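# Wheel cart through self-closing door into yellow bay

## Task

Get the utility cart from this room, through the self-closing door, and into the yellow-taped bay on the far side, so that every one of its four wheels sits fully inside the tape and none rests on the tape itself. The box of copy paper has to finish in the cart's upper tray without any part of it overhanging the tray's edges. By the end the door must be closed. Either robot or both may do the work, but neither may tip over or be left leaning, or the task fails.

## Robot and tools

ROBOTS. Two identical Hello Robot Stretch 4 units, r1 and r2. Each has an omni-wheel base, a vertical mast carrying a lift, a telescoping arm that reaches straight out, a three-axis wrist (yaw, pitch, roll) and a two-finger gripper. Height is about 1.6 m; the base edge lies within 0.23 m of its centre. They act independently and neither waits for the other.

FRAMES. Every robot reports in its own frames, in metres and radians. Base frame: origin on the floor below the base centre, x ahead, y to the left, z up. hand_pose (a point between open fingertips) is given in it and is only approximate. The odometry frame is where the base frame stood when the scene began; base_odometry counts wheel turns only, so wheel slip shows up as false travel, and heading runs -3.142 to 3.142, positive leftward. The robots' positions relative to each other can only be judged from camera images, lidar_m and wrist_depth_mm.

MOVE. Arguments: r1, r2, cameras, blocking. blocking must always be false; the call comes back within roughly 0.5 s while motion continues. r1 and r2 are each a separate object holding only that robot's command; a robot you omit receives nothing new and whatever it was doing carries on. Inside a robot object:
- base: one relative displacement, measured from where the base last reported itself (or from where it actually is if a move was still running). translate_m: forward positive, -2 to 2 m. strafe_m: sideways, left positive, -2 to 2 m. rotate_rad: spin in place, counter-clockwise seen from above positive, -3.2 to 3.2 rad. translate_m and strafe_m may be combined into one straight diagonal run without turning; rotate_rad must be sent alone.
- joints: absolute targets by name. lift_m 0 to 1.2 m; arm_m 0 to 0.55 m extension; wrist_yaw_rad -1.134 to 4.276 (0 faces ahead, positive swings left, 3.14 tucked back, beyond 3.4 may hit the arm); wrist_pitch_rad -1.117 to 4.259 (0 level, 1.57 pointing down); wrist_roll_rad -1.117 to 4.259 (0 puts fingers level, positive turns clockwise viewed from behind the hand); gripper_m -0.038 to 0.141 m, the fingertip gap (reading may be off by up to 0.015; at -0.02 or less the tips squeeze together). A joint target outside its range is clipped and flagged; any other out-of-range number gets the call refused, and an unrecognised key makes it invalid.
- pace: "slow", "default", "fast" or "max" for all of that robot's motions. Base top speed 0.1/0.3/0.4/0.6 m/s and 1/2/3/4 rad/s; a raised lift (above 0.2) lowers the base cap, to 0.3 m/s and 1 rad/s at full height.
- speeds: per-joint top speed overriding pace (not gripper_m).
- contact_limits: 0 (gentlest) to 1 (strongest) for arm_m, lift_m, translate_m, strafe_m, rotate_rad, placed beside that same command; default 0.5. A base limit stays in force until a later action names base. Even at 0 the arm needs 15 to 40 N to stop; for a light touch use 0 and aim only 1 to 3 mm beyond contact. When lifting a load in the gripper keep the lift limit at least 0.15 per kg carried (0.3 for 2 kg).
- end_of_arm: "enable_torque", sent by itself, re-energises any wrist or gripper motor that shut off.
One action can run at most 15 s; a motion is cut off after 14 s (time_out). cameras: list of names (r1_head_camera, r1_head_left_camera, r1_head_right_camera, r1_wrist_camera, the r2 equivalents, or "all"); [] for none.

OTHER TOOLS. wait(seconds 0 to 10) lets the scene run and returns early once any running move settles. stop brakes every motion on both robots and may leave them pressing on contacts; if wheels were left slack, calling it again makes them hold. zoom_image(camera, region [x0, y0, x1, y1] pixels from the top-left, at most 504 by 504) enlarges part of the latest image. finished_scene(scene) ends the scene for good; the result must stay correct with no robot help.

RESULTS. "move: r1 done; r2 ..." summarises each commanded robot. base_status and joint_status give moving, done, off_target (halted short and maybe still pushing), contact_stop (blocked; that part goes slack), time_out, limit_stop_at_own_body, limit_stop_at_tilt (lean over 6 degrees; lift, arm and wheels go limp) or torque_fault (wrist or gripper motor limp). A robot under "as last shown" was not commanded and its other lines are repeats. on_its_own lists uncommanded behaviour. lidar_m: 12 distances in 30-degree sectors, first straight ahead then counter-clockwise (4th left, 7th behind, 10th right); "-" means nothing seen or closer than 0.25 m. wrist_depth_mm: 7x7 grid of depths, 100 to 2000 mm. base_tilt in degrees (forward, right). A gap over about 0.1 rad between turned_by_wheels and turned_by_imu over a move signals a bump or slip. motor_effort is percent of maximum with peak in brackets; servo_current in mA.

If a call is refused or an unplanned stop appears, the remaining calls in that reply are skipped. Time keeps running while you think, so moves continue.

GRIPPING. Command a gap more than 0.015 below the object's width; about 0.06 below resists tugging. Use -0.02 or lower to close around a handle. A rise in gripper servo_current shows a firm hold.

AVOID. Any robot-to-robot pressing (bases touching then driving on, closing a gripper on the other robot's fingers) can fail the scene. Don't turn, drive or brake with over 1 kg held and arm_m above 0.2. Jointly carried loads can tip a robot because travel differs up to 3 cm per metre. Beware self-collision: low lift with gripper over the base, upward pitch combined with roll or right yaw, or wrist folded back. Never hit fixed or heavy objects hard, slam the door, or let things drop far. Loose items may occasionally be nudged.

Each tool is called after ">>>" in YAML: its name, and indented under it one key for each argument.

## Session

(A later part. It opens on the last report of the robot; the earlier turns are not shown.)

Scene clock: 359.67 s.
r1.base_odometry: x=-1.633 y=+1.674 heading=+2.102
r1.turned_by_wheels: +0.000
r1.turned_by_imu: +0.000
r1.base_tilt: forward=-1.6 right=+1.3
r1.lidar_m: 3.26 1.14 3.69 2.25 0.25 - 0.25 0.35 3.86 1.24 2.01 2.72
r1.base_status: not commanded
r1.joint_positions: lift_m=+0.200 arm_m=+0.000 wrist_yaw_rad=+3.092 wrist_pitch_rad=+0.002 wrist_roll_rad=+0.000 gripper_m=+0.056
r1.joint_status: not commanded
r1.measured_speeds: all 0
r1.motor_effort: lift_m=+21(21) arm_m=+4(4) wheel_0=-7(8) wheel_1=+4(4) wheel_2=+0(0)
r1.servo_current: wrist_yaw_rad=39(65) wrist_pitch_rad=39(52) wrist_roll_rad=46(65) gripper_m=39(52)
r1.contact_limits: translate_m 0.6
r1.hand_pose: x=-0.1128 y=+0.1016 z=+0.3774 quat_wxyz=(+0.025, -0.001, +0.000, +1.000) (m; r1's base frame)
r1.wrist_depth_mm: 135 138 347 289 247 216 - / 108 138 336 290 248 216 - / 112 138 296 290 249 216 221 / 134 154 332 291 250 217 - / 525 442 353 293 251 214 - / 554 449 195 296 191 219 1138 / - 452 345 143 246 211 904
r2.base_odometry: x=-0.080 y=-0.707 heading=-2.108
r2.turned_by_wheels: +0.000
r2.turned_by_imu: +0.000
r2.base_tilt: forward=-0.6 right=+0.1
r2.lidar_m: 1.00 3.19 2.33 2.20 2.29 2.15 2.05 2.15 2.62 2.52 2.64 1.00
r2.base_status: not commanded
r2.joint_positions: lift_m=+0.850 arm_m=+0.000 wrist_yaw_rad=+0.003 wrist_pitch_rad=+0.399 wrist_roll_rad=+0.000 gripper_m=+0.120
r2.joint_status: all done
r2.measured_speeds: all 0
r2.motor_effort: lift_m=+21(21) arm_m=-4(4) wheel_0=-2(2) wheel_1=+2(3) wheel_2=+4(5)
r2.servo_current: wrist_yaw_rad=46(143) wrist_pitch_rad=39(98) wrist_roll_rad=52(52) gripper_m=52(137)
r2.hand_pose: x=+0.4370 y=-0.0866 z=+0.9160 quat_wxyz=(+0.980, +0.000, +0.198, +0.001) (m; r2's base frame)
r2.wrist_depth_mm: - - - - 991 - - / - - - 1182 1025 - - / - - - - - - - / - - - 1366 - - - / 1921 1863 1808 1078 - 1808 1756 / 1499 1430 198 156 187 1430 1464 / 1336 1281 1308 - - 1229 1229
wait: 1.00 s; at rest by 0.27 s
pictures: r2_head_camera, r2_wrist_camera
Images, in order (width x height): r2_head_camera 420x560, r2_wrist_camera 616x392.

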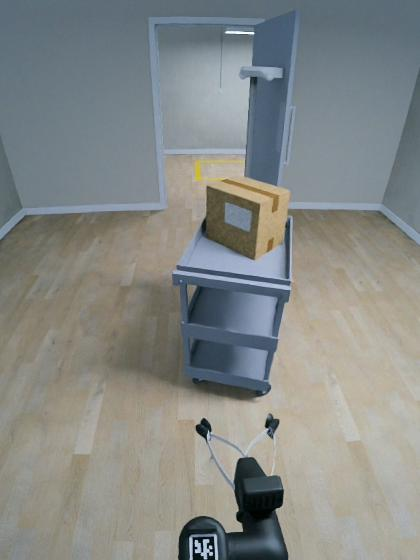

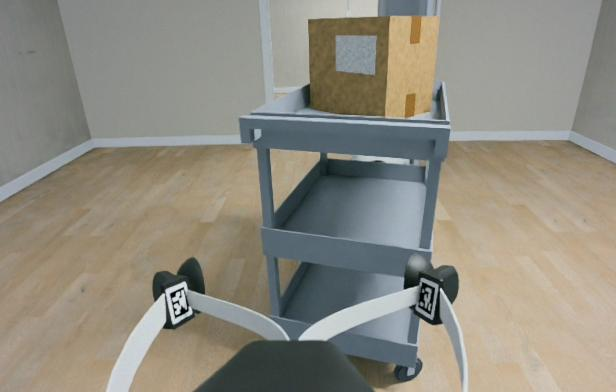

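>>> move:
  blocking: false
  r2: {"base":{"rotate_rad":-0.22},"joints":{"lift_m":0.7,"wrist_pitch_rad":0.0}}

>>> wait:
  seconds: 2

>>> move:
  blocking: false
  r2: {"base":{"strafe_m":0.12}}

>>> wait:
  seconds: 2

>>> wait:
  seconds: 1
  cameras: ["r2_head_camera","r2_wrist_camera"]

Scene clock: 375.27 s.
move: r2 moving
r1: as last shown
r1.lidar_m: 3.29 1.16 3.72 2.24 0.25 - 0.25 0.35 3.86 1.25 1.99 2.72
r1.motor_effort: lift_m=+21(21) arm_m=+4(4) wheel_0=-7(7) wheel_1=+4(4) wheel_2=+0(0)
r1.servo_current: wrist_yaw_rad=46(65) wrist_pitch_rad=46(46) wrist_roll_rad=46(59) gripper_m=39(46)
r1.contact_limits: translate_m 0.6
r1.wrist_depth_mm: 135 138 347 289 248 215 - / 108 138 338 290 248 216 - / 112 139 293 291 249 216 221 / 134 154 330 290 249 218 - / 525 442 353 293 250 213 - / 554 445 195 293 191 218 1160 / - 449 347 143 246 210 931
r2.base_odometry: x=-0.080 y=-0.708 heading=-2.302
r2.turned_by_wheels: -0.194
r2.turned_by_imu: -0.188
r2.base_tilt: forward=-0.7 right=+0.0
r2.lidar_m: 0.99 1.09 2.50 2.19 2.21 2.33 2.07 2.04 2.49 2.52 2.52 3.08
r2.base_status: rotate_rad moving
r2.joint_positions: lift_m=+0.812 arm_m=+0.000 wrist_yaw_rad=+0.003 wrist_pitch_rad=+0.014 wrist_roll_rad=+0.000 gripper_m=+0.120
r2.joint_status: lift_m moving; wrist_pitch_rad moving
r2.measured_speeds: translate_m=+0.002 strafe_m=-0.001 rotate_rad=-0.345 lift_m=-0.146 arm_m=+0.000 wrist_yaw_rad=-0.001 wrist_pitch_rad=-0.307 wrist_roll_rad=+0.000
r2.motor_effort: lift_m=+12(20) arm_m=-4(4) wheel_0=+4(9) wheel_1=+4(10) wheel_2=+5(11)
r2.servo_current: wrist_yaw_rad=39(65) wrist_pitch_rad=78(143) wrist_roll_rad=65(65) gripper_m=52(52)
r2.hand_pose: x=+0.4595 y=-0.0867 z=+0.9864 quat_wxyz=(+1.000, +0.000, +0.007, +0.001) (m; r2's base frame)
r2.wrist_depth_mm: - - - - - - - / - - - - - - - / - - - - - - - / - - - 1098 - - - / - - 1229 1138 - - - / - - 196 854 196 - - / - - - - - 1863 -
pictures: none

Scene clock: 376.47 s.
earlier move: r2 done
r1.base_odometry: x=-1.633 y=+1.674 heading=+2.102
r1.turned_by_wheels: +0.000
r1.turned_by_imu: +0.000
r1.base_tilt: forward=-1.5 right=+1.3
r1.lidar_m: 3.25 1.16 3.68 2.22 0.25 - 0.25 0.38 3.87 1.26 2.01 2.73
r1.base_status: not commanded
r1.joint_positions: lift_m=+0.200 arm_m=+0.000 wrist_yaw_rad=+3.092 wrist_pitch_rad=+0.002 wrist_roll_rad=+0.000 gripper_m=+0.056
r1.joint_status: not commanded
r1.measured_speeds: all 0
r1.motor_effort: lift_m=+21(21) arm_m=+4(4) wheel_0=-7(7) wheel_1=+4(4) wheel_2=+0(0)
r1.servo_current: wrist_yaw_rad=39(65) wrist_pitch_rad=46(52) wrist_roll_rad=39(65) gripper_m=46(46)
r1.contact_limits: translate_m 0.6
r1.hand_pose: x=-0.1128 y=+0.1016 z=+0.3774 quat_wxyz=(+0.025, -0.001, +0.000, +1.000) (m; r1's base frame)
r1.wrist_depth_mm: 136 138 347 289 248 216 - / 108 138 340 289 248 216 - / 112 139 293 291 248 217 221 / 134 155 332 293 249 217 - / 525 442 353 293 250 214 - / 559 445 195 293 191 219 1138 / - 452 343 143 245 211 917
r2.base_odometry: x=-0.080 y=-0.708 heading=-2.328
r2.turned_by_wheels: -0.026
r2.turned_by_imu: -0.025
r2.base_tilt: forward=-0.7 right=+0.1
r2.lidar_m: 1.00 1.09 2.55 2.19 2.22 2.37 2.05 2.06 2.47 2.53 2.54 3.00
r2.base_status: done
r2.joint_positions: lift_m=+0.700 arm_m=+0.000 wrist_yaw_rad=+0.003 wrist_pitch_rad=+0.008 wrist_roll_rad=+0.000 gripper_m=+0.120
r2.joint_status: all done
r2.measured_speeds: all 0
r2.motor_effort: lift_m=+14(20) arm_m=-4(4) wheel_0=+3(9) wheel_1=+1(10) wheel_2=+4(11)
r2.servo_current: wrist_yaw_rad=46(65) wrist_pitch_rad=52(143) wrist_roll_rad=33(65) gripper_m=46(52)
r2.hand_pose: x=+0.4595 y=-0.0867 z=+0.8762 quat_wxyz=(+1.000, +0.000, +0.004, +0.001) (m; r2's base frame)
r2.wrist_depth_mm: - - - - - - - / - - - - - - - / - - - - - - - / - - 1205 1160 - - - / - - - - - - - / - - 190 866 200 - - / 1983 1863 - - 1863 1756 1808
wait: 1.20 of 2 s (r2 has come to rest)
pictures: none

Scene clock: 376.97 s.
move: r2 moving
r1: as last shown
r1.base_tilt: forward=-1.6 right=+1.3
r1.lidar_m: 3.28 1.17 3.71 2.23 0.25 - 0.25 0.35 3.87 1.25 2.00 2.75
r1.motor_effort: lift_m=+21(21) arm_m=+4(4) wheel_0=-6(7) wheel_1=+4(4) wheel_2=+0(0)
r1.servo_current: wrist_yaw_rad=46(65) wrist_pitch_rad=46(52) wrist_roll_rad=59(59) gripper_m=39(46)
r1.contact_limits: translate_m 0.6
r1.wrist_depth_mm: 136 138 347 289 248 216 - / 108 138 340 289 249 216 - / 112 139 294 291 249 218 222 / 134 155 332 293 249 217 - / 530 442 351 293 250 213 - / 559 449 196 293 191 219 1160 / - 452 347 143 247 210 917
r2.base_odometry: x=-0.054 y=-0.732 heading=-2.328
r2.turned_by_wheels: +0.000
r2.turned_by_imu: +0.000
r2.base_tilt: forward=-0.7 right=+0.1
r2.lidar_m: 1.00 1.11 2.51 2.16 2.17 2.36 2.08 2.08 2.48 2.54 2.57 3.05
r2.base_status: strafe_m moving
r2.joint_positions: lift_m=+0.700 arm_m=+0.000 wrist_yaw_rad=+0.003 wrist_pitch_rad=+0.008 wrist_roll_rad=+0.000 gripper_m=+0.120
r2.joint_status: not commanded
r2.measured_speeds: translate_m=-0.001 strafe_m=+0.139 rotate_rad=+0.007 lift_m=+0.000 arm_m=+0.000 wrist_yaw_rad=+0.000 wrist_pitch_rad=+0.000 wrist_roll_rad=+0.000
r2.motor_effort: lift_m=+14(14) arm_m=-4(4) wheel_0=-12(12) wheel_1=+11(12) wheel_2=+1(2)
r2.servo_current: wrist_yaw_rad=59(59) wrist_pitch_rad=52(59) wrist_roll_rad=52(59) gripper_m=52(52)
r2.hand_pose: x=+0.4595 y=-0.0867 z=+0.8762 quat_wxyz=(+1.000, +0.000, +0.004, +0.001) (m; r2's base frame)
r2.wrist_depth_mm: - - - - - - - / - - - - - - - / - - - 1205 - - - / - - - 1118 - - - / - - - - - - - / - - 189 163 199 - - / 1863 1808 - - 1921 1756 1808
pictures: none

Scene clock: 378.07 s.
earlier move: r2 done
r1.base_odometry: x=-1.633 y=+1.674 heading=+2.102
r1.turned_by_wheels: +0.000
r1.turned_by_imu: +0.000
r1.base_tilt: forward=-1.6 right=+1.3
r1.lidar_m: 3.27 1.17 3.71 2.26 0.25 - 0.25 0.36 3.88 1.25 1.98 2.75
r1.base_status: not commanded
r1.joint_positions: lift_m=+0.200 arm_m=+0.000 wrist_yaw_rad=+3.092 wrist_pitch_rad=+0.002 wrist_roll_rad=+0.000 gripper_m=+0.056
r1.joint_status: not commanded
r1.measured_speeds: all 0
r1.motor_effort: lift_m=+21(21) arm_m=+4(4) wheel_0=-7(7) wheel_1=+4(4) wheel_2=+0(0)
r1.servo_current: wrist_yaw_rad=46(65) wrist_pitch_rad=39(52) wrist_roll_rad=39(65) gripper_m=39(52)
r1.contact_limits: translate_m 0.6
r1.hand_pose: x=-0.1128 y=+0.1016 z=+0.3774 quat_wxyz=(+0.025, -0.001, +0.000, +1.000) (m; r1's base frame)
r1.wrist_depth_mm: 136 138 345 289 248 216 - / 108 138 338 290 248 216 - / 112 138 293 290 249 216 221 / 134 154 332 293 250 219 - / 530 439 349 294 250 213 - / 559 449 195 293 191 218 1138 / - 449 349 143 245 211 931
r2.base_odometry: x=+0.007 y=-0.790 heading=-2.328
r2.turned_by_wheels: +0.000
r2.turned_by_imu: +0.000
r2.base_tilt: forward=-0.7 right=+0.1
r2.lidar_m: 1.02 3.72 2.38 2.07 2.08 2.40 2.09 2.09 2.50 2.63 2.66 3.16
r2.base_status: done
r2.joint_positions: lift_m=+0.700 arm_m=+0.000 wrist_yaw_rad=+0.003 wrist_pitch_rad=+0.008 wrist_roll_rad=+0.000 gripper_m=+0.120
r2.joint_status: not commanded
r2.measured_speeds: all 0
r2.motor_effort: lift_m=+14(14) arm_m=-4(4) wheel_0=-1(13) wheel_1=+1(12) wheel_2=+0(2)
r2.servo_current: wrist_yaw_rad=46(59) wrist_pitch_rad=52(59) wrist_roll_rad=39(59) gripper_m=52(59)
r2.hand_pose: x=+0.4595 y=-0.0867 z=+0.8762 quat_wxyz=(+1.000, +0.000, +0.004, +0.001) (m; r2's base frame)
r2.wrist_depth_mm: - - - - - - - / - - - - - - - / - - - 1160 - - - / - - - 1118 - - - / - - - - 1397 - - / - - 197 - 197 - - / 1863 1808 - - - 1756 1808
wait: 1.10 of 2 s (r2 has come to rest)
pictures: none

Scene clock: 379.07 s.
r1.base_odometry: x=-1.633 y=+1.674 heading=+2.102
r1.turned_by_wheels: +0.000
r1.turned_by_imu: +0.000
r1.base_tilt: forward=-1.6 right=+1.2
r1.lidar_m: 3.27 1.14 3.72 2.25 0.25 - 0.25 0.36 3.87 1.25 1.99 2.74
r1.base_status: not commanded
r1.joint_positions: lift_m=+0.200 arm_m=+0.000 wrist_yaw_rad=+3.092 wrist_pitch_rad=+0.002 wrist_roll_rad=+0.000 gripper_m=+0.056
r1.joint_status: not commanded
r1.measured_speeds: all 0
r1.motor_effort: lift_m=+21(21) arm_m=+4(4) wheel_0=-6(7) wheel_1=+4(4) wheel_2=+0(0)
r1.servo_current: wrist_yaw_rad=39(65) wrist_pitch_rad=46(52) wrist_roll_rad=39(65) gripper_m=39(52)
r1.contact_limits: translate_m 0.6
r1.hand_pose: x=-0.1128 y=+0.1016 z=+0.3774 quat_wxyz=(+0.025, -0.001, +0.000, +1.000) (m; r1's base frame)
r1.wrist_depth_mm: 136 138 349 287 247 216 - / 108 138 340 290 248 216 - / 112 138 293 291 249 218 222 / 134 155 330 293 249 216 - / 525 445 351 293 251 213 - / 549 445 195 294 191 217 1138 / - 452 343 143 247 210 917
r2.base_odometry: x=+0.007 y=-0.790 heading=-2.328
r2.turned_by_wheels: +0.000
r2.turned_by_imu: +0.000
r2.base_tilt: forward=-0.7 right=+0.0
r2.lidar_m: 1.00 3.74 2.41 2.07 2.09 2.38 2.06 2.08 2.49 2.61 2.64 3.17
r2.base_status: done
r2.joint_positions: lift_m=+0.700 arm_m=+0.000 wrist_yaw_rad=+0.003 wrist_pitch_rad=+0.008 wrist_roll_rad=+0.000 gripper_m=+0.120
r2.joint_status: not commanded
r2.measured_speeds: all 0
r2.motor_effort: lift_m=+14(14) arm_m=-4(4) wheel_0=-1(13) wheel_1=+1(12) wheel_2=+0(2)
r2.servo_current: wrist_yaw_rad=46(59) wrist_pitch_rad=46(59) wrist_roll_rad=46(59) gripper_m=46(59)
r2.hand_pose: x=+0.4595 y=-0.0867 z=+0.8762 quat_wxyz=(+1.000, +0.000, +0.004, +0.001) (m; r2's base frame)
r2.wrist_depth_mm: - - - - - - - / - - - - - - - / - - - 1138 - - - / - - - 1138 - - - / - - - - 1397 - - / - - 197 - 197 - - / 1863 1863 - - - 1756 1808
wait: 1.00 s; at rest by 0.27 s
pictures: r2_head_camera, r2_wrist_camera
Images, in order (width x height): r2_head_camera 420x560, r2_wrist_camera 616x392.

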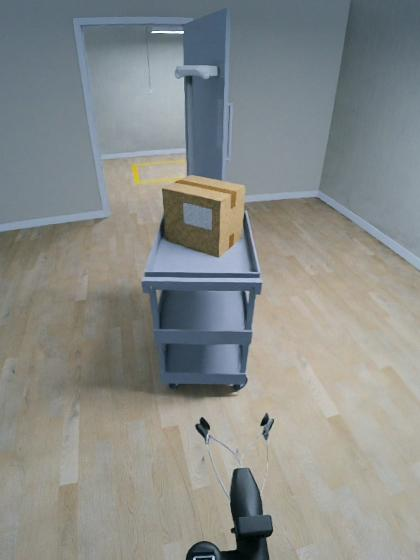

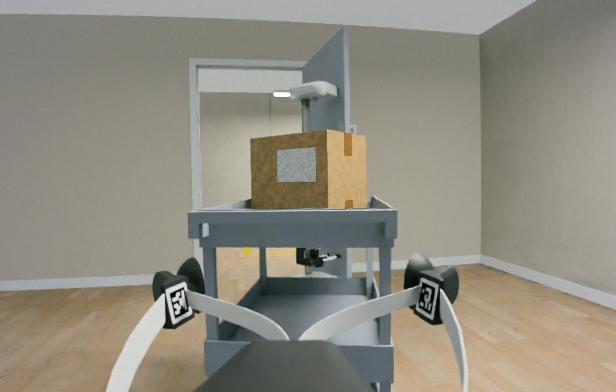

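>>> move:
  blocking: false
  r2: {"base":{"translate_m":0.22,"strafe_m":0.03},"joints":{"wrist_roll_rad":1.57}}

>>> wait:
  seconds: 3

>>> wait:
  seconds: 1
  cameras: ["r2_head_camera","r2_wrist_camera"]

Scene clock: 391.17 s.
move: r2 moving
r1: as last shown
r1.base_tilt: forward=-1.6 right=+1.3
r1.lidar_m: 3.28 1.16 3.69 2.23 0.25 - 0.25 0.35 3.86 1.25 2.00 2.74
r1.motor_effort: lift_m=+21(21) arm_m=+4(4) wheel_0=-7(7) wheel_1=+4(4) wheel_2=+0(0)
r1.servo_current: wrist_yaw_rad=33(65) wrist_pitch_rad=39(46) wrist_roll_rad=39(72) gripper_m=46(46)
r1.contact_limits: translate_m 0.6
r1.wrist_depth_mm: 136 138 347 290 247 215 - / 108 138 338 290 249 216 - / 112 138 291 293 249 217 220 / 134 155 332 293 250 218 - / 525 442 353 294 250 213 - / 554 449 195 294 191 219 1118 / - 445 343 143 246 211 931
r2.base_odometry: x=-0.011 y=-0.816 heading=-2.327
r2.turned_by_wheels: +0.000
r2.turned_by_imu: +0.001
r2.base_tilt: forward=-0.7 right=+0.1
r2.lidar_m: 0.98 3.70 2.41 2.10 2.06 2.43 2.11 2.10 2.55 2.63 2.64 3.15
r2.base_status: translate_m moving; strafe_m moving
r2.joint_positions: lift_m=+0.700 arm_m=+0.000 wrist_yaw_rad=+0.003 wrist_pitch_rad=+0.008 wrist_roll_rad=+0.589 gripper_m=+0.120
r2.joint_status: wrist_roll_rad moving
r2.measured_speeds: translate_m=+0.121 strafe_m=+0.016 rotate_rad=+0.004 lift_m=+0.000 arm_m=+0.000 wrist_yaw_rad=+0.000 wrist_pitch_rad=+0.000 wrist_roll_rad=+1.820
r2.motor_effort: lift_m=+14(14) arm_m=-4(4) wheel_0=+6(9) wheel_1=+7(9) wheel_2=-11(12)
r2.servo_current: wrist_yaw_rad=52(59) wrist_pitch_rad=52(59) wrist_roll_rad=91(104) gripper_m=46(59)
r2.hand_pose: x=+0.4595 y=-0.0867 z=+0.8762 quat_wxyz=(+0.957, +0.290, +0.004, +0.000) (m; r2's base frame)
r2.wrist_depth_mm: - - - - - - - / - - - - - - - / - - - 1182 - - - / - - - 1078 - - - / - - - 831 1430 - 1708 / - - 201 1430 187 1499 1366 / - - - - - 842 1182
pictures: none

Scene clock: 392.83 s.
earlier move: r2 done
r1.base_odometry: x=-1.633 y=+1.674 heading=+2.102
r1.turned_by_wheels: +0.000
r1.turned_by_imu: +0.000
r1.base_tilt: forward=-1.6 right=+1.3
r1.lidar_m: 3.27 1.15 3.72 2.25 0.25 - 0.25 0.36 3.86 1.25 1.99 2.74
r1.base_status: not commanded
r1.joint_positions: lift_m=+0.200 arm_m=+0.000 wrist_yaw_rad=+3.092 wrist_pitch_rad=+0.002 wrist_roll_rad=+0.000 gripper_m=+0.056
r1.joint_status: not commanded
r1.measured_speeds: all 0
r1.motor_effort: lift_m=+21(21) arm_m=+4(4) wheel_0=-7(7) wheel_1=+4(5) wheel_2=+0(0)
r1.servo_current: wrist_yaw_rad=46(72) wrist_pitch_rad=33(46) wrist_roll_rad=52(72) gripper_m=39(46)
r1.contact_limits: translate_m 0.6
r1.hand_pose: x=-0.1128 y=+0.1016 z=+0.3774 quat_wxyz=(+0.025, -0.001, +0.000, +1.000) (m; r1's base frame)
r1.wrist_depth_mm: 136 138 347 287 247 216 - / 108 138 340 290 249 217 - / 112 138 293 291 249 217 222 / 134 155 330 291 250 217 - / 525 449 351 291 249 216 - / 554 449 195 294 191 218 1118 / - 449 347 143 246 210 917
r2.base_odometry: x=-0.122 y=-0.970 heading=-2.328
r2.turned_by_wheels: +0.000
r2.turned_by_imu: +0.000
r2.base_tilt: forward=-0.7 right=+0.0
r2.lidar_m: 0.79 3.51 2.42 2.09 2.10 2.56 2.31 2.32 2.74 2.63 2.63 0.83
r2.base_status: done
r2.joint_positions: lift_m=+0.700 arm_m=+0.000 wrist_yaw_rad=+0.003 wrist_pitch_rad=+0.008 wrist_roll_rad=+1.568 gripper_m=+0.120
r2.joint_status: all done
r2.measured_speeds: all 0
r2.motor_effort: lift_m=+14(14) arm_m=-4(4) wheel_0=+2(10) wheel_1=+3(9) wheel_2=-4(14)
r2.servo_current: wrist_yaw_rad=52(65) wrist_pitch_rad=46(59) wrist_roll_rad=33(104) gripper_m=46(59)
r2.hand_pose: x=+0.4595 y=-0.0867 z=+0.8762 quat_wxyz=(+0.708, +0.706, +0.004, -0.002) (m; r2's base frame)
r2.wrist_depth_mm: - - - - - 1661 1182 / - - - - - 1756 1205 / - - - 946 1205 621 - / - - 891 854 - 634 - / - - 1025 917 - 640 - / - - 199 640 201 640 1205 / - - - - - 1756 1205
wait: 1.67 of 3 s (r2 has come to rest)
pictures: none

Scene clock: 393.83 s.
r1.base_odometry: x=-1.633 y=+1.674 heading=+2.102
r1.turned_by_wheels: +0.000
r1.turned_by_imu: +0.000
r1.base_tilt: forward=-1.6 right=+1.3
r1.lidar_m: 3.26 1.16 3.73 2.24 0.26 - 0.25 0.37 3.88 1.24 2.02 2.72
r1.base_status: not commanded
r1.joint_positions: lift_m=+0.200 arm_m=+0.000 wrist_yaw_rad=+3.092 wrist_pitch_rad=+0.002 wrist_roll_rad=+0.000 gripper_m=+0.056
r1.joint_status: not commanded
r1.measured_speeds: all 0
r1.motor_effort: lift_m=+21(21) arm_m=+4(4) wheel_0=-7(7) wheel_1=+4(5) wheel_2=+0(0)
r1.servo_current: wrist_yaw_rad=33(72) wrist_pitch_rad=33(46) wrist_roll_rad=46(72) gripper_m=46(46)
r1.contact_limits: translate_m 0.6
r1.hand_pose: x=-0.1128 y=+0.1016 z=+0.3774 quat_wxyz=(+0.025, -0.001, +0.000, +1.000) (m; r1's base frame)
r1.wrist_depth_mm: 136 138 347 289 248 215 - / 108 138 338 290 249 216 - / 112 139 294 290 249 217 222 / 134 155 330 293 250 217 - / 521 449 351 293 249 213 - / 549 449 196 296 190 218 1138 / - 449 343 143 247 211 904
r2.base_odometry: x=-0.122 y=-0.970 heading=-2.328
r2.turned_by_wheels: +0.000
r2.turned_by_imu: +0.000
r2.base_tilt: forward=-0.7 right=+0.0
r2.lidar_m: 0.79 3.51 2.39 2.12 2.11 2.54 2.28 2.32 2.75 2.61 2.61 0.83
r2.base_status: done
r2.joint_positions: lift_m=+0.700 arm_m=+0.000 wrist_yaw_rad=+0.003 wrist_pitch_rad=+0.008 wrist_roll_rad=+1.568 gripper_m=+0.120
r2.joint_status: all done
r2.measured_speeds: all 0
r2.motor_effort: lift_m=+14(14) arm_m=-4(4) wheel_0=+2(10) wheel_1=+4(9) wheel_2=-4(14)
r2.servo_current: wrist_yaw_rad=39(65) wrist_pitch_rad=52(59) wrist_roll_rad=52(104) gripper_m=52(59)
r2.hand_pose: x=+0.4595 y=-0.0867 z=+0.8762 quat_wxyz=(+0.708, +0.706, +0.004, -0.002) (m; r2's base frame)
r2.wrist_depth_mm: - - - - - 1708 1182 / - - - - - 1708 1205 / - - - 931 1205 627 - / - - 891 854 - 627 - / - - 1008 917 - 634 - / - - 198 640 200 647 1205 / - - - - - 1756 1205
wait: 1.00 s; at rest by 0.27 s
pictures: r2_head_camera, r2_wrist_camera
Images, in order (width x height): r2_head_camera 420x560, r2_wrist_camera 616x392.

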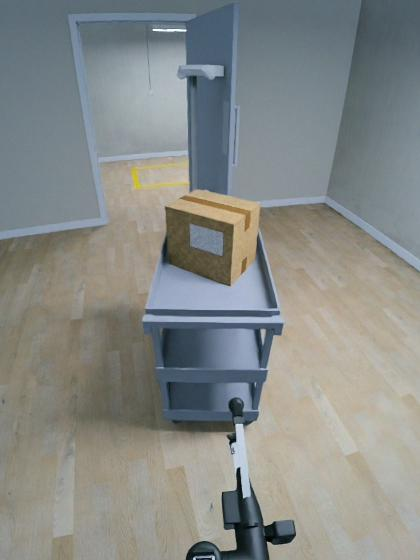

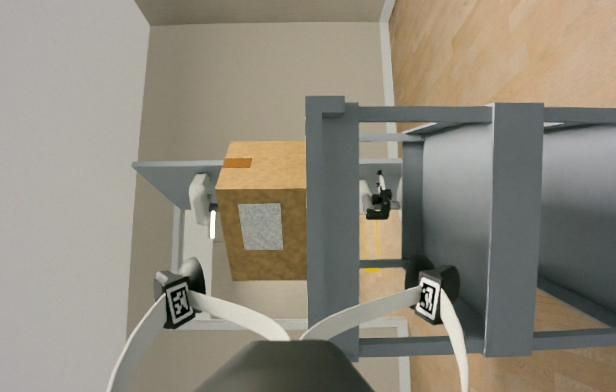

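>>> move:
  blocking: false
  r2: {"base":{"translate_m":0.2},"joints":{"lift_m":0.667}}

>>> wait:
  seconds: 3

>>> wait:
  seconds: 1
  cameras: ["r2_head_camera","r2_wrist_camera"]

Scene clock: 404.07 s.
move: r2 moving
r1: as last shown
r1.base_tilt: forward=-1.5 right=+1.3
r1.lidar_m: 3.26 1.15 3.70 2.23 0.25 - 0.25 0.37 3.87 1.25 2.03 2.73
r1.motor_effort: lift_m=+21(21) arm_m=+4(4) wheel_0=-7(7) wheel_1=+4(4) wheel_2=+0(0)
r1.servo_current: wrist_yaw_rad=46(59) wrist_pitch_rad=39(52) wrist_roll_rad=52(59) gripper_m=39(46)
r1.contact_limits: translate_m 0.6
r1.wrist_depth_mm: 136 137 345 290 249 216 - / 108 138 342 290 247 216 - / 112 138 294 291 249 217 221 / 134 154 332 291 249 216 - / 525 445 351 293 251 214 - / 554 449 195 293 191 217 1138 / - 449 345 143 246 211 917
r2.base_odometry: x=-0.144 y=-0.993 heading=-2.327
r2.turned_by_wheels: +0.000
r2.turned_by_imu: +0.001
r2.base_tilt: forward=-0.7 right=+0.1
r2.lidar_m: 0.76 3.47 2.43 2.14 2.10 2.59 2.34 2.33 2.79 2.61 2.61 0.79
r2.base_status: translate_m moving
r2.joint_positions: lift_m=+0.671 arm_m=+0.000 wrist_yaw_rad=+0.003 wrist_pitch_rad=+0.008 wrist_roll_rad=+1.568 gripper_m=+0.120
r2.joint_status: lift_m moving
r2.measured_speeds: translate_m=+0.121 strafe_m=-0.001 rotate_rad=+0.005 lift_m=-0.053 arm_m=+0.000 wrist_yaw_rad=+0.000 wrist_pitch_rad=+0.000 wrist_roll_rad=+0.000
r2.motor_effort: lift_m=+15(15) arm_m=-4(4) wheel_0=+5(12) wheel_1=+6(9) wheel_2=-12(12)
r2.servo_current: wrist_yaw_rad=39(52) wrist_pitch_rad=46(59) wrist_roll_rad=59(59) gripper_m=52(59)
r2.hand_pose: x=+0.4595 y=-0.0867 z=+0.8471 quat_wxyz=(+0.708, +0.706, +0.004, -0.002) (m; r2's base frame)
r2.wrist_depth_mm: - - - - - 1661 1160 / - - - - - 1661 1138 / - - - 591 - 591 - / - - 866 597 - 603 - / - - 960 609 - 615 - / - - 198 615 213 621 - / - - - - - 1430 1160
pictures: none

Scene clock: 405.63 s.
earlier move: r2 done
r1.base_odometry: x=-1.633 y=+1.674 heading=+2.102
r1.turned_by_wheels: +0.000
r1.turned_by_imu: +0.000
r1.base_tilt: forward=-1.6 right=+1.3
r1.lidar_m: 3.28 1.12 3.69 2.27 0.25 - 0.25 0.36 3.88 1.26 1.99 2.74
r1.base_status: not commanded
r1.joint_positions: lift_m=+0.200 arm_m=+0.000 wrist_yaw_rad=+3.092 wrist_pitch_rad=+0.002 wrist_roll_rad=+0.000 gripper_m=+0.056
r1.joint_status: not commanded
r1.measured_speeds: all 0
r1.motor_effort: lift_m=+21(21) arm_m=+4(4) wheel_0=-7(7) wheel_1=+4(4) wheel_2=+0(0)
r1.servo_current: wrist_yaw_rad=52(65) wrist_pitch_rad=46(52) wrist_roll_rad=52(65) gripper_m=46(46)
r1.contact_limits: translate_m 0.6
r1.hand_pose: x=-0.1128 y=+0.1016 z=+0.3774 quat_wxyz=(+0.025, -0.001, +0.000, +1.000) (m; r1's base frame)
r1.wrist_depth_mm: 136 138 345 289 248 216 - / 108 138 338 290 248 216 - / 112 139 293 291 250 217 221 / 134 155 330 293 250 218 - / 525 445 351 294 250 213 - / 554 449 195 294 191 218 1118 / - 449 345 143 246 210 917
r2.base_odometry: x=-0.259 y=-1.116 heading=-2.327
r2.turned_by_wheels: +0.000
r2.turned_by_imu: +0.000
r2.base_tilt: forward=-0.7 right=+0.1
r2.lidar_m: 0.59 0.65 2.49 2.18 2.16 2.60 2.50 2.48 2.93 2.57 2.58 0.61
r2.base_status: done
r2.joint_positions: lift_m=+0.667 arm_m=+0.000 wrist_yaw_rad=+0.003 wrist_pitch_rad=+0.008 wrist_roll_rad=+1.568 gripper_m=+0.120
r2.joint_status: all done
r2.measured_speeds: all 0
r2.motor_effort: lift_m=+14(15) arm_m=-4(4) wheel_0=+2(12) wheel_1=+2(9) wheel_2=-2(14)
r2.servo_current: wrist_yaw_rad=39(59) wrist_pitch_rad=52(59) wrist_roll_rad=59(65) gripper_m=52(59)
r2.hand_pose: x=+0.4595 y=-0.0867 z=+0.8432 quat_wxyz=(+0.708, +0.706, +0.004, -0.002) (m; r2's base frame)
r2.wrist_depth_mm: - - - - - 1661 1138 / - - - 410 424 430 424 / - - 788 427 - - 427 / - - 668 430 - - 433 / - - 732 436 1042 - 436 / - - 200 439 195 - 445 / - - - - - 1863 449
wait: 1.57 of 3 s (r2 has come to rest)
pictures: none

Scene clock: 406.63 s.
r1.base_odometry: x=-1.633 y=+1.674 heading=+2.102
r1.turned_by_wheels: +0.000
r1.turned_by_imu: +0.000
r1.base_tilt: forward=-1.6 right=+1.3
r1.lidar_m: 3.24 1.14 3.69 2.26 0.25 - 0.25 0.37 3.86 1.26 2.01 2.74
r1.base_status: not commanded
r1.joint_positions: lift_m=+0.200 arm_m=+0.000 wrist_yaw_rad=+3.092 wrist_pitch_rad=+0.002 wrist_roll_rad=+0.000 gripper_m=+0.056
r1.joint_status: not commanded
r1.measured_speeds: all 0
r1.motor_effort: lift_m=+21(21) arm_m=+4(4) wheel_0=-7(7) wheel_1=+4(4) wheel_2=+0(0)
r1.servo_current: wrist_yaw_rad=59(65) wrist_pitch_rad=46(52) wrist_roll_rad=52(65) gripper_m=39(46)
r1.contact_limits: translate_m 0.6
r1.hand_pose: x=-0.1128 y=+0.1016 z=+0.3774 quat_wxyz=(+0.025, -0.001, +0.000, +1.000) (m; r1's base frame)
r1.wrist_depth_mm: 136 138 347 289 247 216 - / 108 138 336 290 248 216 - / 112 138 294 291 249 217 220 / 134 155 332 294 250 217 - / 525 445 349 293 250 214 - / 554 449 195 293 191 218 1138 / - 449 345 143 245 211 931
r2.base_odometry: x=-0.259 y=-1.116 heading=-2.327
r2.turned_by_wheels: +0.000
r2.turned_by_imu: +0.000
r2.base_tilt: forward=-0.7 right=+0.1
r2.lidar_m: 0.59 0.65 2.48 2.17 2.16 2.64 2.49 2.53 2.93 2.57 2.57 0.62
r2.base_status: done
r2.joint_positions: lift_m=+0.667 arm_m=+0.000 wrist_yaw_rad=+0.003 wrist_pitch_rad=+0.008 wrist_roll_rad=+1.568 gripper_m=+0.120
r2.joint_status: all done
r2.measured_speeds: all 0
r2.motor_effort: lift_m=+14(15) arm_m=-4(4) wheel_0=+2(12) wheel_1=+2(9) wheel_2=-2(14)
r2.servo_current: wrist_yaw_rad=52(59) wrist_pitch_rad=52(59) wrist_roll_rad=52(65) gripper_m=52(59)
r2.hand_pose: x=+0.4595 y=-0.0867 z=+0.8432 quat_wxyz=(+0.708, +0.706, +0.004, -0.002) (m; r2's base frame)
r2.wrist_depth_mm: - - - - - 1661 1160 / - - - 413 424 424 421 / - - 788 424 - - 427 / - - 668 427 - - 433 / - - 741 433 1042 - 439 / - - 200 439 196 - 445 / - - - - - 1808 445
wait: 1.00 s; at rest by 0.27 s
pictures: r2_head_camera, r2_wrist_camera
Images, in order (width x height): r2_head_camera 420x560, r2_wrist_camera 616x392.

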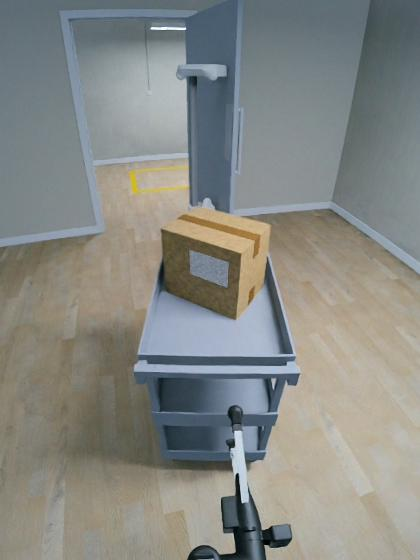

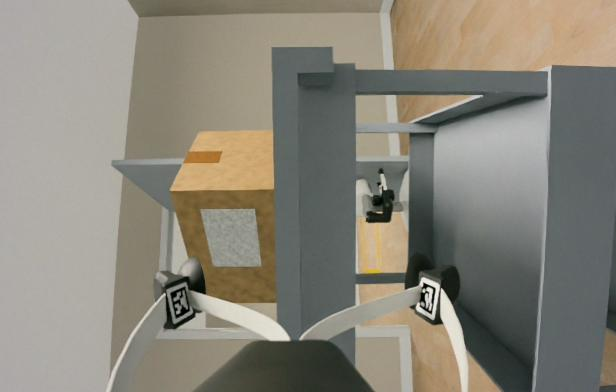

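>>> move:
  blocking: false
  r2: {"base":{"translate_m":0.12},"joints":{"lift_m":0.691}}

>>> wait:
  seconds: 3

>>> wait:
  seconds: 1
  cameras: ["r2_head_camera","r2_wrist_camera"]

>>> zoom_image:
  camera: "r2_head_camera"
  region: [110, 340, 330, 540]

Scene clock: 419.27 s.
move: r2 moving
r1: as last shown
r1.lidar_m: 3.26 1.16 3.74 2.23 0.25 - 0.25 0.40 3.88 1.26 2.00 2.75
r1.motor_effort: lift_m=+21(21) arm_m=+4(4) wheel_0=-6(7) wheel_1=+4(4) wheel_2=+0(0)
r1.servo_current: wrist_yaw_rad=52(59) wrist_pitch_rad=33(46) wrist_roll_rad=46(59) gripper_m=39(52)
r1.contact_limits: translate_m 0.6
r1.wrist_depth_mm: 136 138 349 289 247 216 - / 108 138 340 290 248 216 - / 112 138 294 291 249 216 222 / 134 155 332 293 250 217 - / 525 449 351 293 250 214 - / 554 449 196 294 191 217 1118 / - 449 343 143 246 211 904
r2.base_odometry: x=-0.281 y=-1.138 heading=-2.327
r2.turned_by_wheels: +0.000
r2.turned_by_imu: +0.001
r2.base_tilt: forward=-0.7 right=+0.0
r2.lidar_m: 0.58 0.63 2.47 2.18 2.17 2.61 2.52 2.53 2.91 2.55 2.55 0.58
r2.base_status: translate_m moving
r2.joint_positions: lift_m=+0.690 arm_m=+0.000 wrist_yaw_rad=+0.003 wrist_pitch_rad=+0.008 wrist_roll_rad=+1.568 gripper_m=+0.120
r2.joint_status: lift_m moving
r2.measured_speeds: translate_m=+0.121 strafe_m=-0.001 rotate_rad=+0.000 lift_m=+0.024 arm_m=+0.000 wrist_yaw_rad=+0.000 wrist_pitch_rad=+0.000 wrist_roll_rad=+0.000
r2.motor_effort: lift_m=+23(24) arm_m=-4(4) wheel_0=+8(11) wheel_1=+6(8) wheel_2=-14(14)
r2.servo_current: wrist_yaw_rad=39(59) wrist_pitch_rad=52(52) wrist_roll_rad=46(52) gripper_m=52(59)
r2.hand_pose: x=+0.4595 y=-0.0867 z=+0.8661 quat_wxyz=(+0.708, +0.706, +0.004, -0.002) (m; r2's base frame)
r2.wrist_depth_mm: - - - - - 1708 1182 / - - - 357 402 691 404 / - - - 399 991 - - / - - 640 402 1008 - - / - - 707 410 415 - - / - - 200 353 198 - - / - - - - - 1863 -
pictures: none

Scene clock: 420.43 s.
earlier move: r2 done
r1.base_odometry: x=-1.633 y=+1.674 heading=+2.102
r1.turned_by_wheels: +0.000
r1.turned_by_imu: +0.000
r1.base_tilt: forward=-1.6 right=+1.3
r1.lidar_m: 3.26 1.14 3.70 2.23 0.25 - 0.25 0.34 3.86 1.27 2.00 2.74
r1.base_status: not commanded
r1.joint_positions: lift_m=+0.200 arm_m=+0.000 wrist_yaw_rad=+3.092 wrist_pitch_rad=+0.002 wrist_roll_rad=+0.000 gripper_m=+0.056
r1.joint_status: not commanded
r1.measured_speeds: all 0
r1.motor_effort: lift_m=+21(21) arm_m=+4(4) wheel_0=-7(7) wheel_1=+4(4) wheel_2=+0(0)
r1.servo_current: wrist_yaw_rad=65(72) wrist_pitch_rad=46(52) wrist_roll_rad=59(65) gripper_m=39(52)
r1.contact_limits: translate_m 0.6
r1.hand_pose: x=-0.1128 y=+0.1016 z=+0.3774 quat_wxyz=(+0.025, -0.001, +0.000, +1.000) (m; r1's base frame)
r1.wrist_depth_mm: 136 138 349 289 248 216 - / 108 138 336 290 249 216 - / 112 139 296 290 248 217 221 / 134 155 330 291 250 218 - / 525 445 351 291 250 213 - / 559 452 196 293 192 217 1160 / - 449 345 143 246 211 904
r2.base_odometry: x=-0.342 y=-1.203 heading=-2.327
r2.turned_by_wheels: +0.000
r2.turned_by_imu: +0.001
r2.base_tilt: forward=-0.7 right=+0.1
r2.lidar_m: 0.48 0.49 2.51 2.19 2.19 2.65 2.61 2.61 2.91 2.54 2.57 0.51
r2.base_status: done
r2.joint_positions: lift_m=+0.691 arm_m=+0.000 wrist_yaw_rad=+0.003 wrist_pitch_rad=+0.008 wrist_roll_rad=+1.568 gripper_m=+0.120
r2.joint_status: all done
r2.measured_speeds: all 0
r2.motor_effort: lift_m=+21(24) arm_m=-4(4) wheel_0=+4(11) wheel_1=+5(8) wheel_2=-3(14)
r2.servo_current: wrist_yaw_rad=52(59) wrist_pitch_rad=52(59) wrist_roll_rad=39(59) gripper_m=46(59)
r2.hand_pose: x=+0.4595 y=-0.0867 z=+0.8667 quat_wxyz=(+0.708, +0.706, +0.004, -0.002) (m; r2's base frame)
r2.wrist_depth_mm: - - - 241 306 307 307 / - - - 300 303 1499 - / - - 661 304 307 - - / - - 549 310 310 - - / - - 585 314 314 - - / - - 200 257 214 - - / - - - - - 1863 -
wait: 1.17 of 3 s (r2 has come to rest)
pictures: none

Scene clock: 421.43 s.
r1.base_odometry: x=-1.633 y=+1.674 heading=+2.102
r1.turned_by_wheels: +0.000
r1.turned_by_imu: +0.000
r1.base_tilt: forward=-1.6 right=+1.3
r1.lidar_m: 3.24 1.15 3.71 2.25 0.25 - 0.25 0.37 3.86 1.24 1.98 2.74
r1.base_status: not commanded
r1.joint_positions: lift_m=+0.200 arm_m=+0.000 wrist_yaw_rad=+3.092 wrist_pitch_rad=+0.002 wrist_roll_rad=+0.000 gripper_m=+0.056
r1.joint_status: not commanded
r1.measured_speeds: all 0
r1.motor_effort: lift_m=+21(21) arm_m=+4(4) wheel_0=-7(7) wheel_1=+4(4) wheel_2=+0(0)
r1.servo_current: wrist_yaw_rad=33(72) wrist_pitch_rad=52(52) wrist_roll_rad=46(65) gripper_m=39(52)
r1.contact_limits: translate_m 0.6
r1.hand_pose: x=-0.1128 y=+0.1016 z=+0.3774 quat_wxyz=(+0.025, -0.001, +0.000, +1.000) (m; r1's base frame)
r1.wrist_depth_mm: 136 138 349 289 247 216 - / 108 138 342 290 249 217 - / 112 139 296 293 249 217 222 / 134 155 330 291 249 216 - / 530 445 353 293 250 213 - / 559 445 195 296 191 218 1138 / - 452 345 143 246 211 904
r2.base_odometry: x=-0.342 y=-1.203 heading=-2.327
r2.turned_by_wheels: +0.000
r2.turned_by_imu: +0.000
r2.base_tilt: forward=-0.7 right=+0.0
r2.lidar_m: 0.49 0.50 2.51 2.21 2.23 2.63 2.60 2.62 2.92 2.53 2.56 0.50
r2.base_status: done
r2.joint_positions: lift_m=+0.691 arm_m=+0.000 wrist_yaw_rad=+0.003 wrist_pitch_rad=+0.008 wrist_roll_rad=+1.568 gripper_m=+0.120
r2.joint_status: all done
r2.measured_speeds: all 0
r2.motor_effort: lift_m=+21(24) arm_m=-4(4) wheel_0=+4(11) wheel_1=+4(8) wheel_2=-3(14)
r2.servo_current: wrist_yaw_rad=39(59) wrist_pitch_rad=52(59) wrist_roll_rad=39(59) gripper_m=46(59)
r2.hand_pose: x=+0.4595 y=-0.0867 z=+0.8667 quat_wxyz=(+0.708, +0.706, +0.004, -0.002) (m; r2's base frame)
r2.wrist_depth_mm: - - - 242 304 307 306 / - - - 300 304 1499 - / - - 647 304 307 - - / - - 544 309 310 - - / - - 591 314 314 - - / - - 200 257 213 - - / - - - - - 1921 -
wait: 1.00 s; at rest by 0.27 s
pictures: r2_head_camera, r2_wrist_camera
Images, in order (width x height): r2_head_camera 420x560, r2_wrist_camera 616x392.

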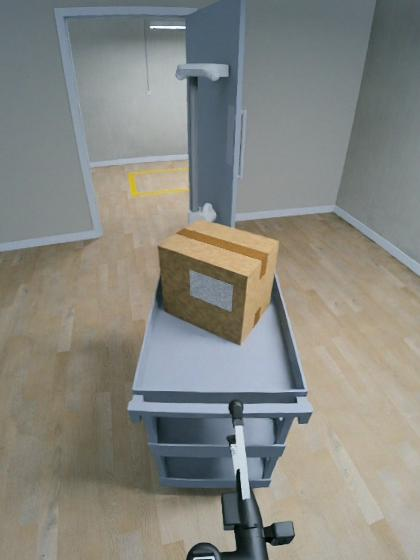

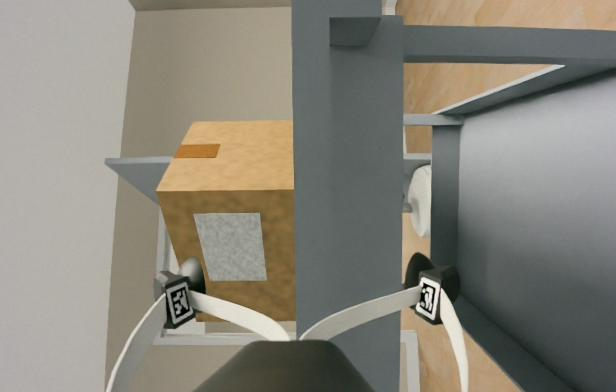

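Scaled by 2.291 from the camera's 420x560 image, which has a finer 1200x1600 frame.

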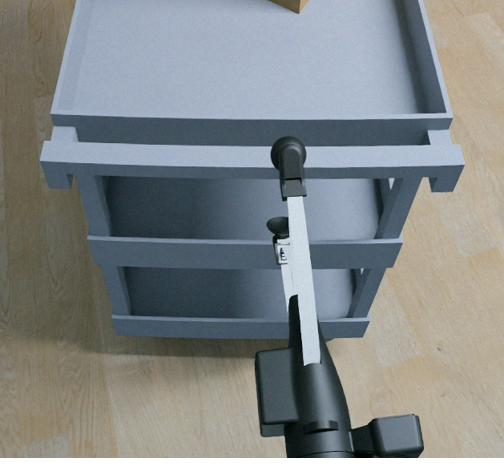

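>>> move:
  blocking: false
  r2: {"base":{"translate_m":0.055,"strafe_m":0.04},"pace":"slow","contact_limits":{"translate_m":0.1}}

>>> wait:
  seconds: 3

>>> wait:
  seconds: 1
  cameras: ["r2_head_camera","r2_wrist_camera"]

>>> zoom_image:
  camera: "r2_head_camera"
  region: [110, 340, 330, 540]

Scene clock: 431.83 s.
move: r2 moving
r1: as last shown
r1.lidar_m: 3.22 1.16 3.68 2.24 0.25 - 0.25 0.35 3.88 1.24 2.00 2.74
r1.servo_current: wrist_yaw_rad=59(65) wrist_pitch_rad=39(46) wrist_roll_rad=59(65) gripper_m=46(46)
r1.contact_limits: translate_m 0.6
r1.wrist_depth_mm: 136 138 347 287 248 216 - / 108 138 338 290 248 216 - / 113 139 294 290 249 217 222 / 134 154 330 291 250 217 - / 525 442 353 291 249 213 - / 554 449 195 291 191 218 1138 / - 449 347 143 246 210 917
r2.base_odometry: x=-0.344 y=-1.216 heading=-2.327
r2.turned_by_wheels: +0.000
r2.turned_by_imu: +0.000
r2.base_tilt: forward=-0.7 right=+0.1
r2.lidar_m: 0.45 0.54 2.51 2.19 2.20 2.63 2.62 2.63 2.91 2.54 2.55 0.49
r2.base_status: translate_m moving; strafe_m moving
r2.joint_positions: lift_m=+0.691 arm_m=+0.000 wrist_yaw_rad=+0.003 wrist_pitch_rad=+0.008 wrist_roll_rad=+1.568 gripper_m=+0.120
r2.joint_status: not commanded
r2.measured_speeds: translate_m=+0.043 strafe_m=+0.031 rotate_rad=+0.003 lift_m=+0.000 arm_m=+0.000 wrist_yaw_rad=+0.000 wrist_pitch_rad=+0.000 wrist_roll_rad=+0.000
r2.motor_effort: lift_m=+21(21) arm_m=-4(4) wheel_0=-6(7) wheel_1=+7(8) wheel_2=-9(10)
r2.servo_current: wrist_yaw_rad=39(59) wrist_pitch_rad=46(59) wrist_roll_rad=46(52) gripper_m=52(52)
r2.contact_limits: translate_m 0.1
r2.hand_pose: x=+0.4595 y=-0.0867 z=+0.8667 quat_wxyz=(+0.708, +0.706, +0.004, -0.002) (m; r2's base frame)
r2.wrist_depth_mm: - - - 239 291 297 297 / - - - 294 296 1708 - / - - 627 297 297 - - / - - 544 300 303 - - / - - 580 303 303 - - / - - 200 247 198 - - / - - - - - 1921 -
pictures: none

Scene clock: 433.20 s.
earlier move: r2 done
r1.base_odometry: x=-1.633 y=+1.674 heading=+2.102
r1.turned_by_wheels: +0.000
r1.turned_by_imu: +0.000
r1.base_tilt: forward=-1.6 right=+1.3
r1.lidar_m: 3.26 1.15 3.69 2.25 0.25 - 0.25 0.37 3.88 1.25 1.98 2.75
r1.base_status: not commanded
r1.joint_positions: lift_m=+0.200 arm_m=+0.000 wrist_yaw_rad=+3.092 wrist_pitch_rad=+0.002 wrist_roll_rad=+0.000 gripper_m=+0.056
r1.joint_status: not commanded
r1.measured_speeds: all 0
r1.motor_effort: lift_m=+21(21) arm_m=+4(4) wheel_0=-7(7) wheel_1=+5(5) wheel_2=+0(0)
r1.servo_current: wrist_yaw_rad=59(72) wrist_pitch_rad=39(52) wrist_roll_rad=39(65) gripper_m=39(46)
r1.contact_limits: translate_m 0.6
r1.hand_pose: x=-0.1128 y=+0.1016 z=+0.3774 quat_wxyz=(+0.025, -0.001, +0.000, +1.000) (m; r1's base frame)
r1.wrist_depth_mm: 136 138 347 289 248 216 - / 108 138 338 290 249 216 - / 112 139 293 293 249 216 221 / 134 154 332 291 249 217 - / 530 445 353 294 251 215 - / 554 449 195 293 191 219 1138 / - 449 345 143 246 211 917
r2.base_odometry: x=-0.350 y=-1.270 heading=-2.327
r2.turned_by_wheels: +0.000
r2.turned_by_imu: +0.000
r2.base_tilt: forward=-0.6 right=+0.0
r2.lidar_m: 0.43 0.46 2.50 2.16 2.18 2.59 2.68 2.67 2.92 2.58 2.58 0.46
r2.base_status: done
r2.joint_positions: lift_m=+0.691 arm_m=+0.000 wrist_yaw_rad=+0.003 wrist_pitch_rad=+0.008 wrist_roll_rad=+1.568 gripper_m=+0.120
r2.joint_status: not commanded
r2.measured_speeds: all 0
r2.motor_effort: lift_m=+21(21) arm_m=-4(4) wheel_0=-4(11) wheel_1=+4(8) wheel_2=-6(10)
r2.servo_current: wrist_yaw_rad=46(59) wrist_pitch_rad=46(59) wrist_roll_rad=20(59) gripper_m=46(59)
r2.contact_limits: translate_m 0.1
r2.hand_pose: x=+0.4595 y=-0.0867 z=+0.8667 quat_wxyz=(+0.708, +0.706, +0.004, -0.002) (m; r2's base frame)
r2.wrist_depth_mm: - - - 191 248 1661 1182 / - - - 193 252 831 - / - - 512 196 255 854 - / - - 504 199 257 854 - / - - 554 202 262 866 - / - - 200 202 200 - - / - - - - - 1756 504
wait: 1.37 of 3 s (r2 has come to rest)
pictures: none

Scene clock: 434.20 s.
r1.base_odometry: x=-1.633 y=+1.674 heading=+2.102
r1.turned_by_wheels: +0.000
r1.turned_by_imu: +0.000
r1.base_tilt: forward=-1.6 right=+1.3
r1.lidar_m: 3.28 1.15 3.68 2.22 0.25 - 0.25 0.38 3.86 1.25 2.01 2.72
r1.base_status: not commanded
r1.joint_positions: lift_m=+0.200 arm_m=+0.000 wrist_yaw_rad=+3.092 wrist_pitch_rad=+0.002 wrist_roll_rad=+0.000 gripper_m=+0.056
r1.joint_status: not commanded
r1.measured_speeds: all 0
r1.motor_effort: lift_m=+21(21) arm_m=+4(4) wheel_0=-7(7) wheel_1=+4(5) wheel_2=+0(0)
r1.servo_current: wrist_yaw_rad=46(72) wrist_pitch_rad=39(52) wrist_roll_rad=46(65) gripper_m=46(46)
r1.contact_limits: translate_m 0.6
r1.hand_pose: x=-0.1128 y=+0.1016 z=+0.3774 quat_wxyz=(+0.025, -0.001, +0.000, +1.000) (m; r1's base frame)
r1.wrist_depth_mm: 136 138 349 289 248 216 - / 108 138 338 289 249 216 - / 112 139 293 290 250 217 222 / 134 155 332 291 250 216 - / 530 445 351 293 250 213 - / 559 449 195 296 191 218 1138 / - 449 345 143 247 210 917
r2.base_odometry: x=-0.350 y=-1.270 heading=-2.327
r2.turned_by_wheels: +0.000
r2.turned_by_imu: +0.000
r2.base_tilt: forward=-0.7 right=+0.1
r2.lidar_m: 0.42 0.45 2.47 2.17 2.18 2.60 2.68 2.70 2.94 2.57 2.58 0.44
r2.base_status: done
r2.joint_positions: lift_m=+0.691 arm_m=+0.000 wrist_yaw_rad=+0.003 wrist_pitch_rad=+0.008 wrist_roll_rad=+1.568 gripper_m=+0.120
r2.joint_status: not commanded
r2.measured_speeds: all 0
r2.motor_effort: lift_m=+21(21) arm_m=-4(4) wheel_0=-3(11) wheel_1=+4(8) wheel_2=-6(10)
r2.servo_current: wrist_yaw_rad=46(59) wrist_pitch_rad=52(59) wrist_roll_rad=52(59) gripper_m=46(59)
r2.contact_limits: translate_m 0.1
r2.hand_pose: x=+0.4595 y=-0.0867 z=+0.8667 quat_wxyz=(+0.708, +0.706, +0.004, -0.002) (m; r2's base frame)
r2.wrist_depth_mm: - - - 191 248 1756 1160 / - - - 194 252 831 - / - - 517 196 254 854 - / - - 504 199 258 854 - / - - 554 202 262 866 - / - - 200 203 200 - - / - - - - - 1708 504
wait: 1.00 s; at rest by 0.27 s
pictures: r2_head_camera, r2_wrist_camera
Images, in order (width x height): r2_head_camera 420x560, r2_wrist_camera 616x392.

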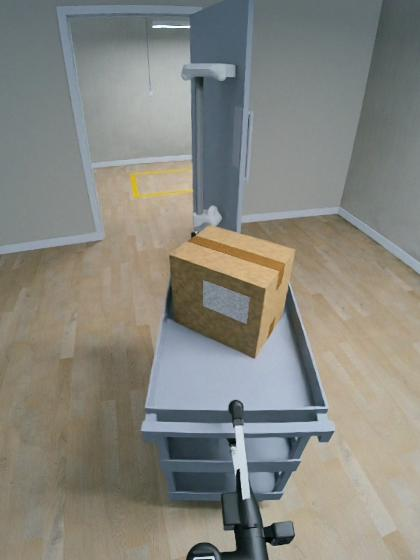

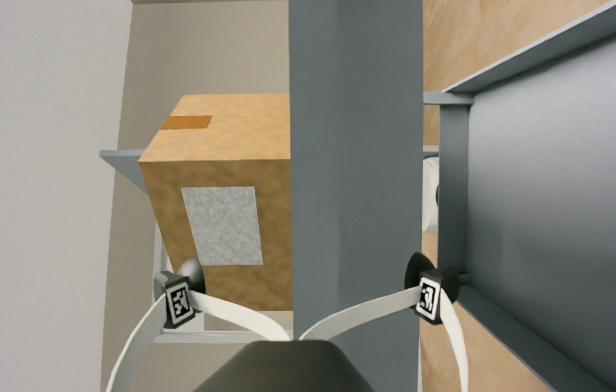

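Scaled by 2.291 from the camera's 420x560 image, which has a finer 1200x1600 frame.

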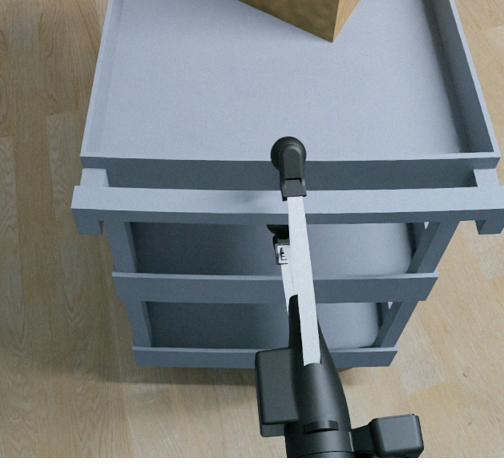

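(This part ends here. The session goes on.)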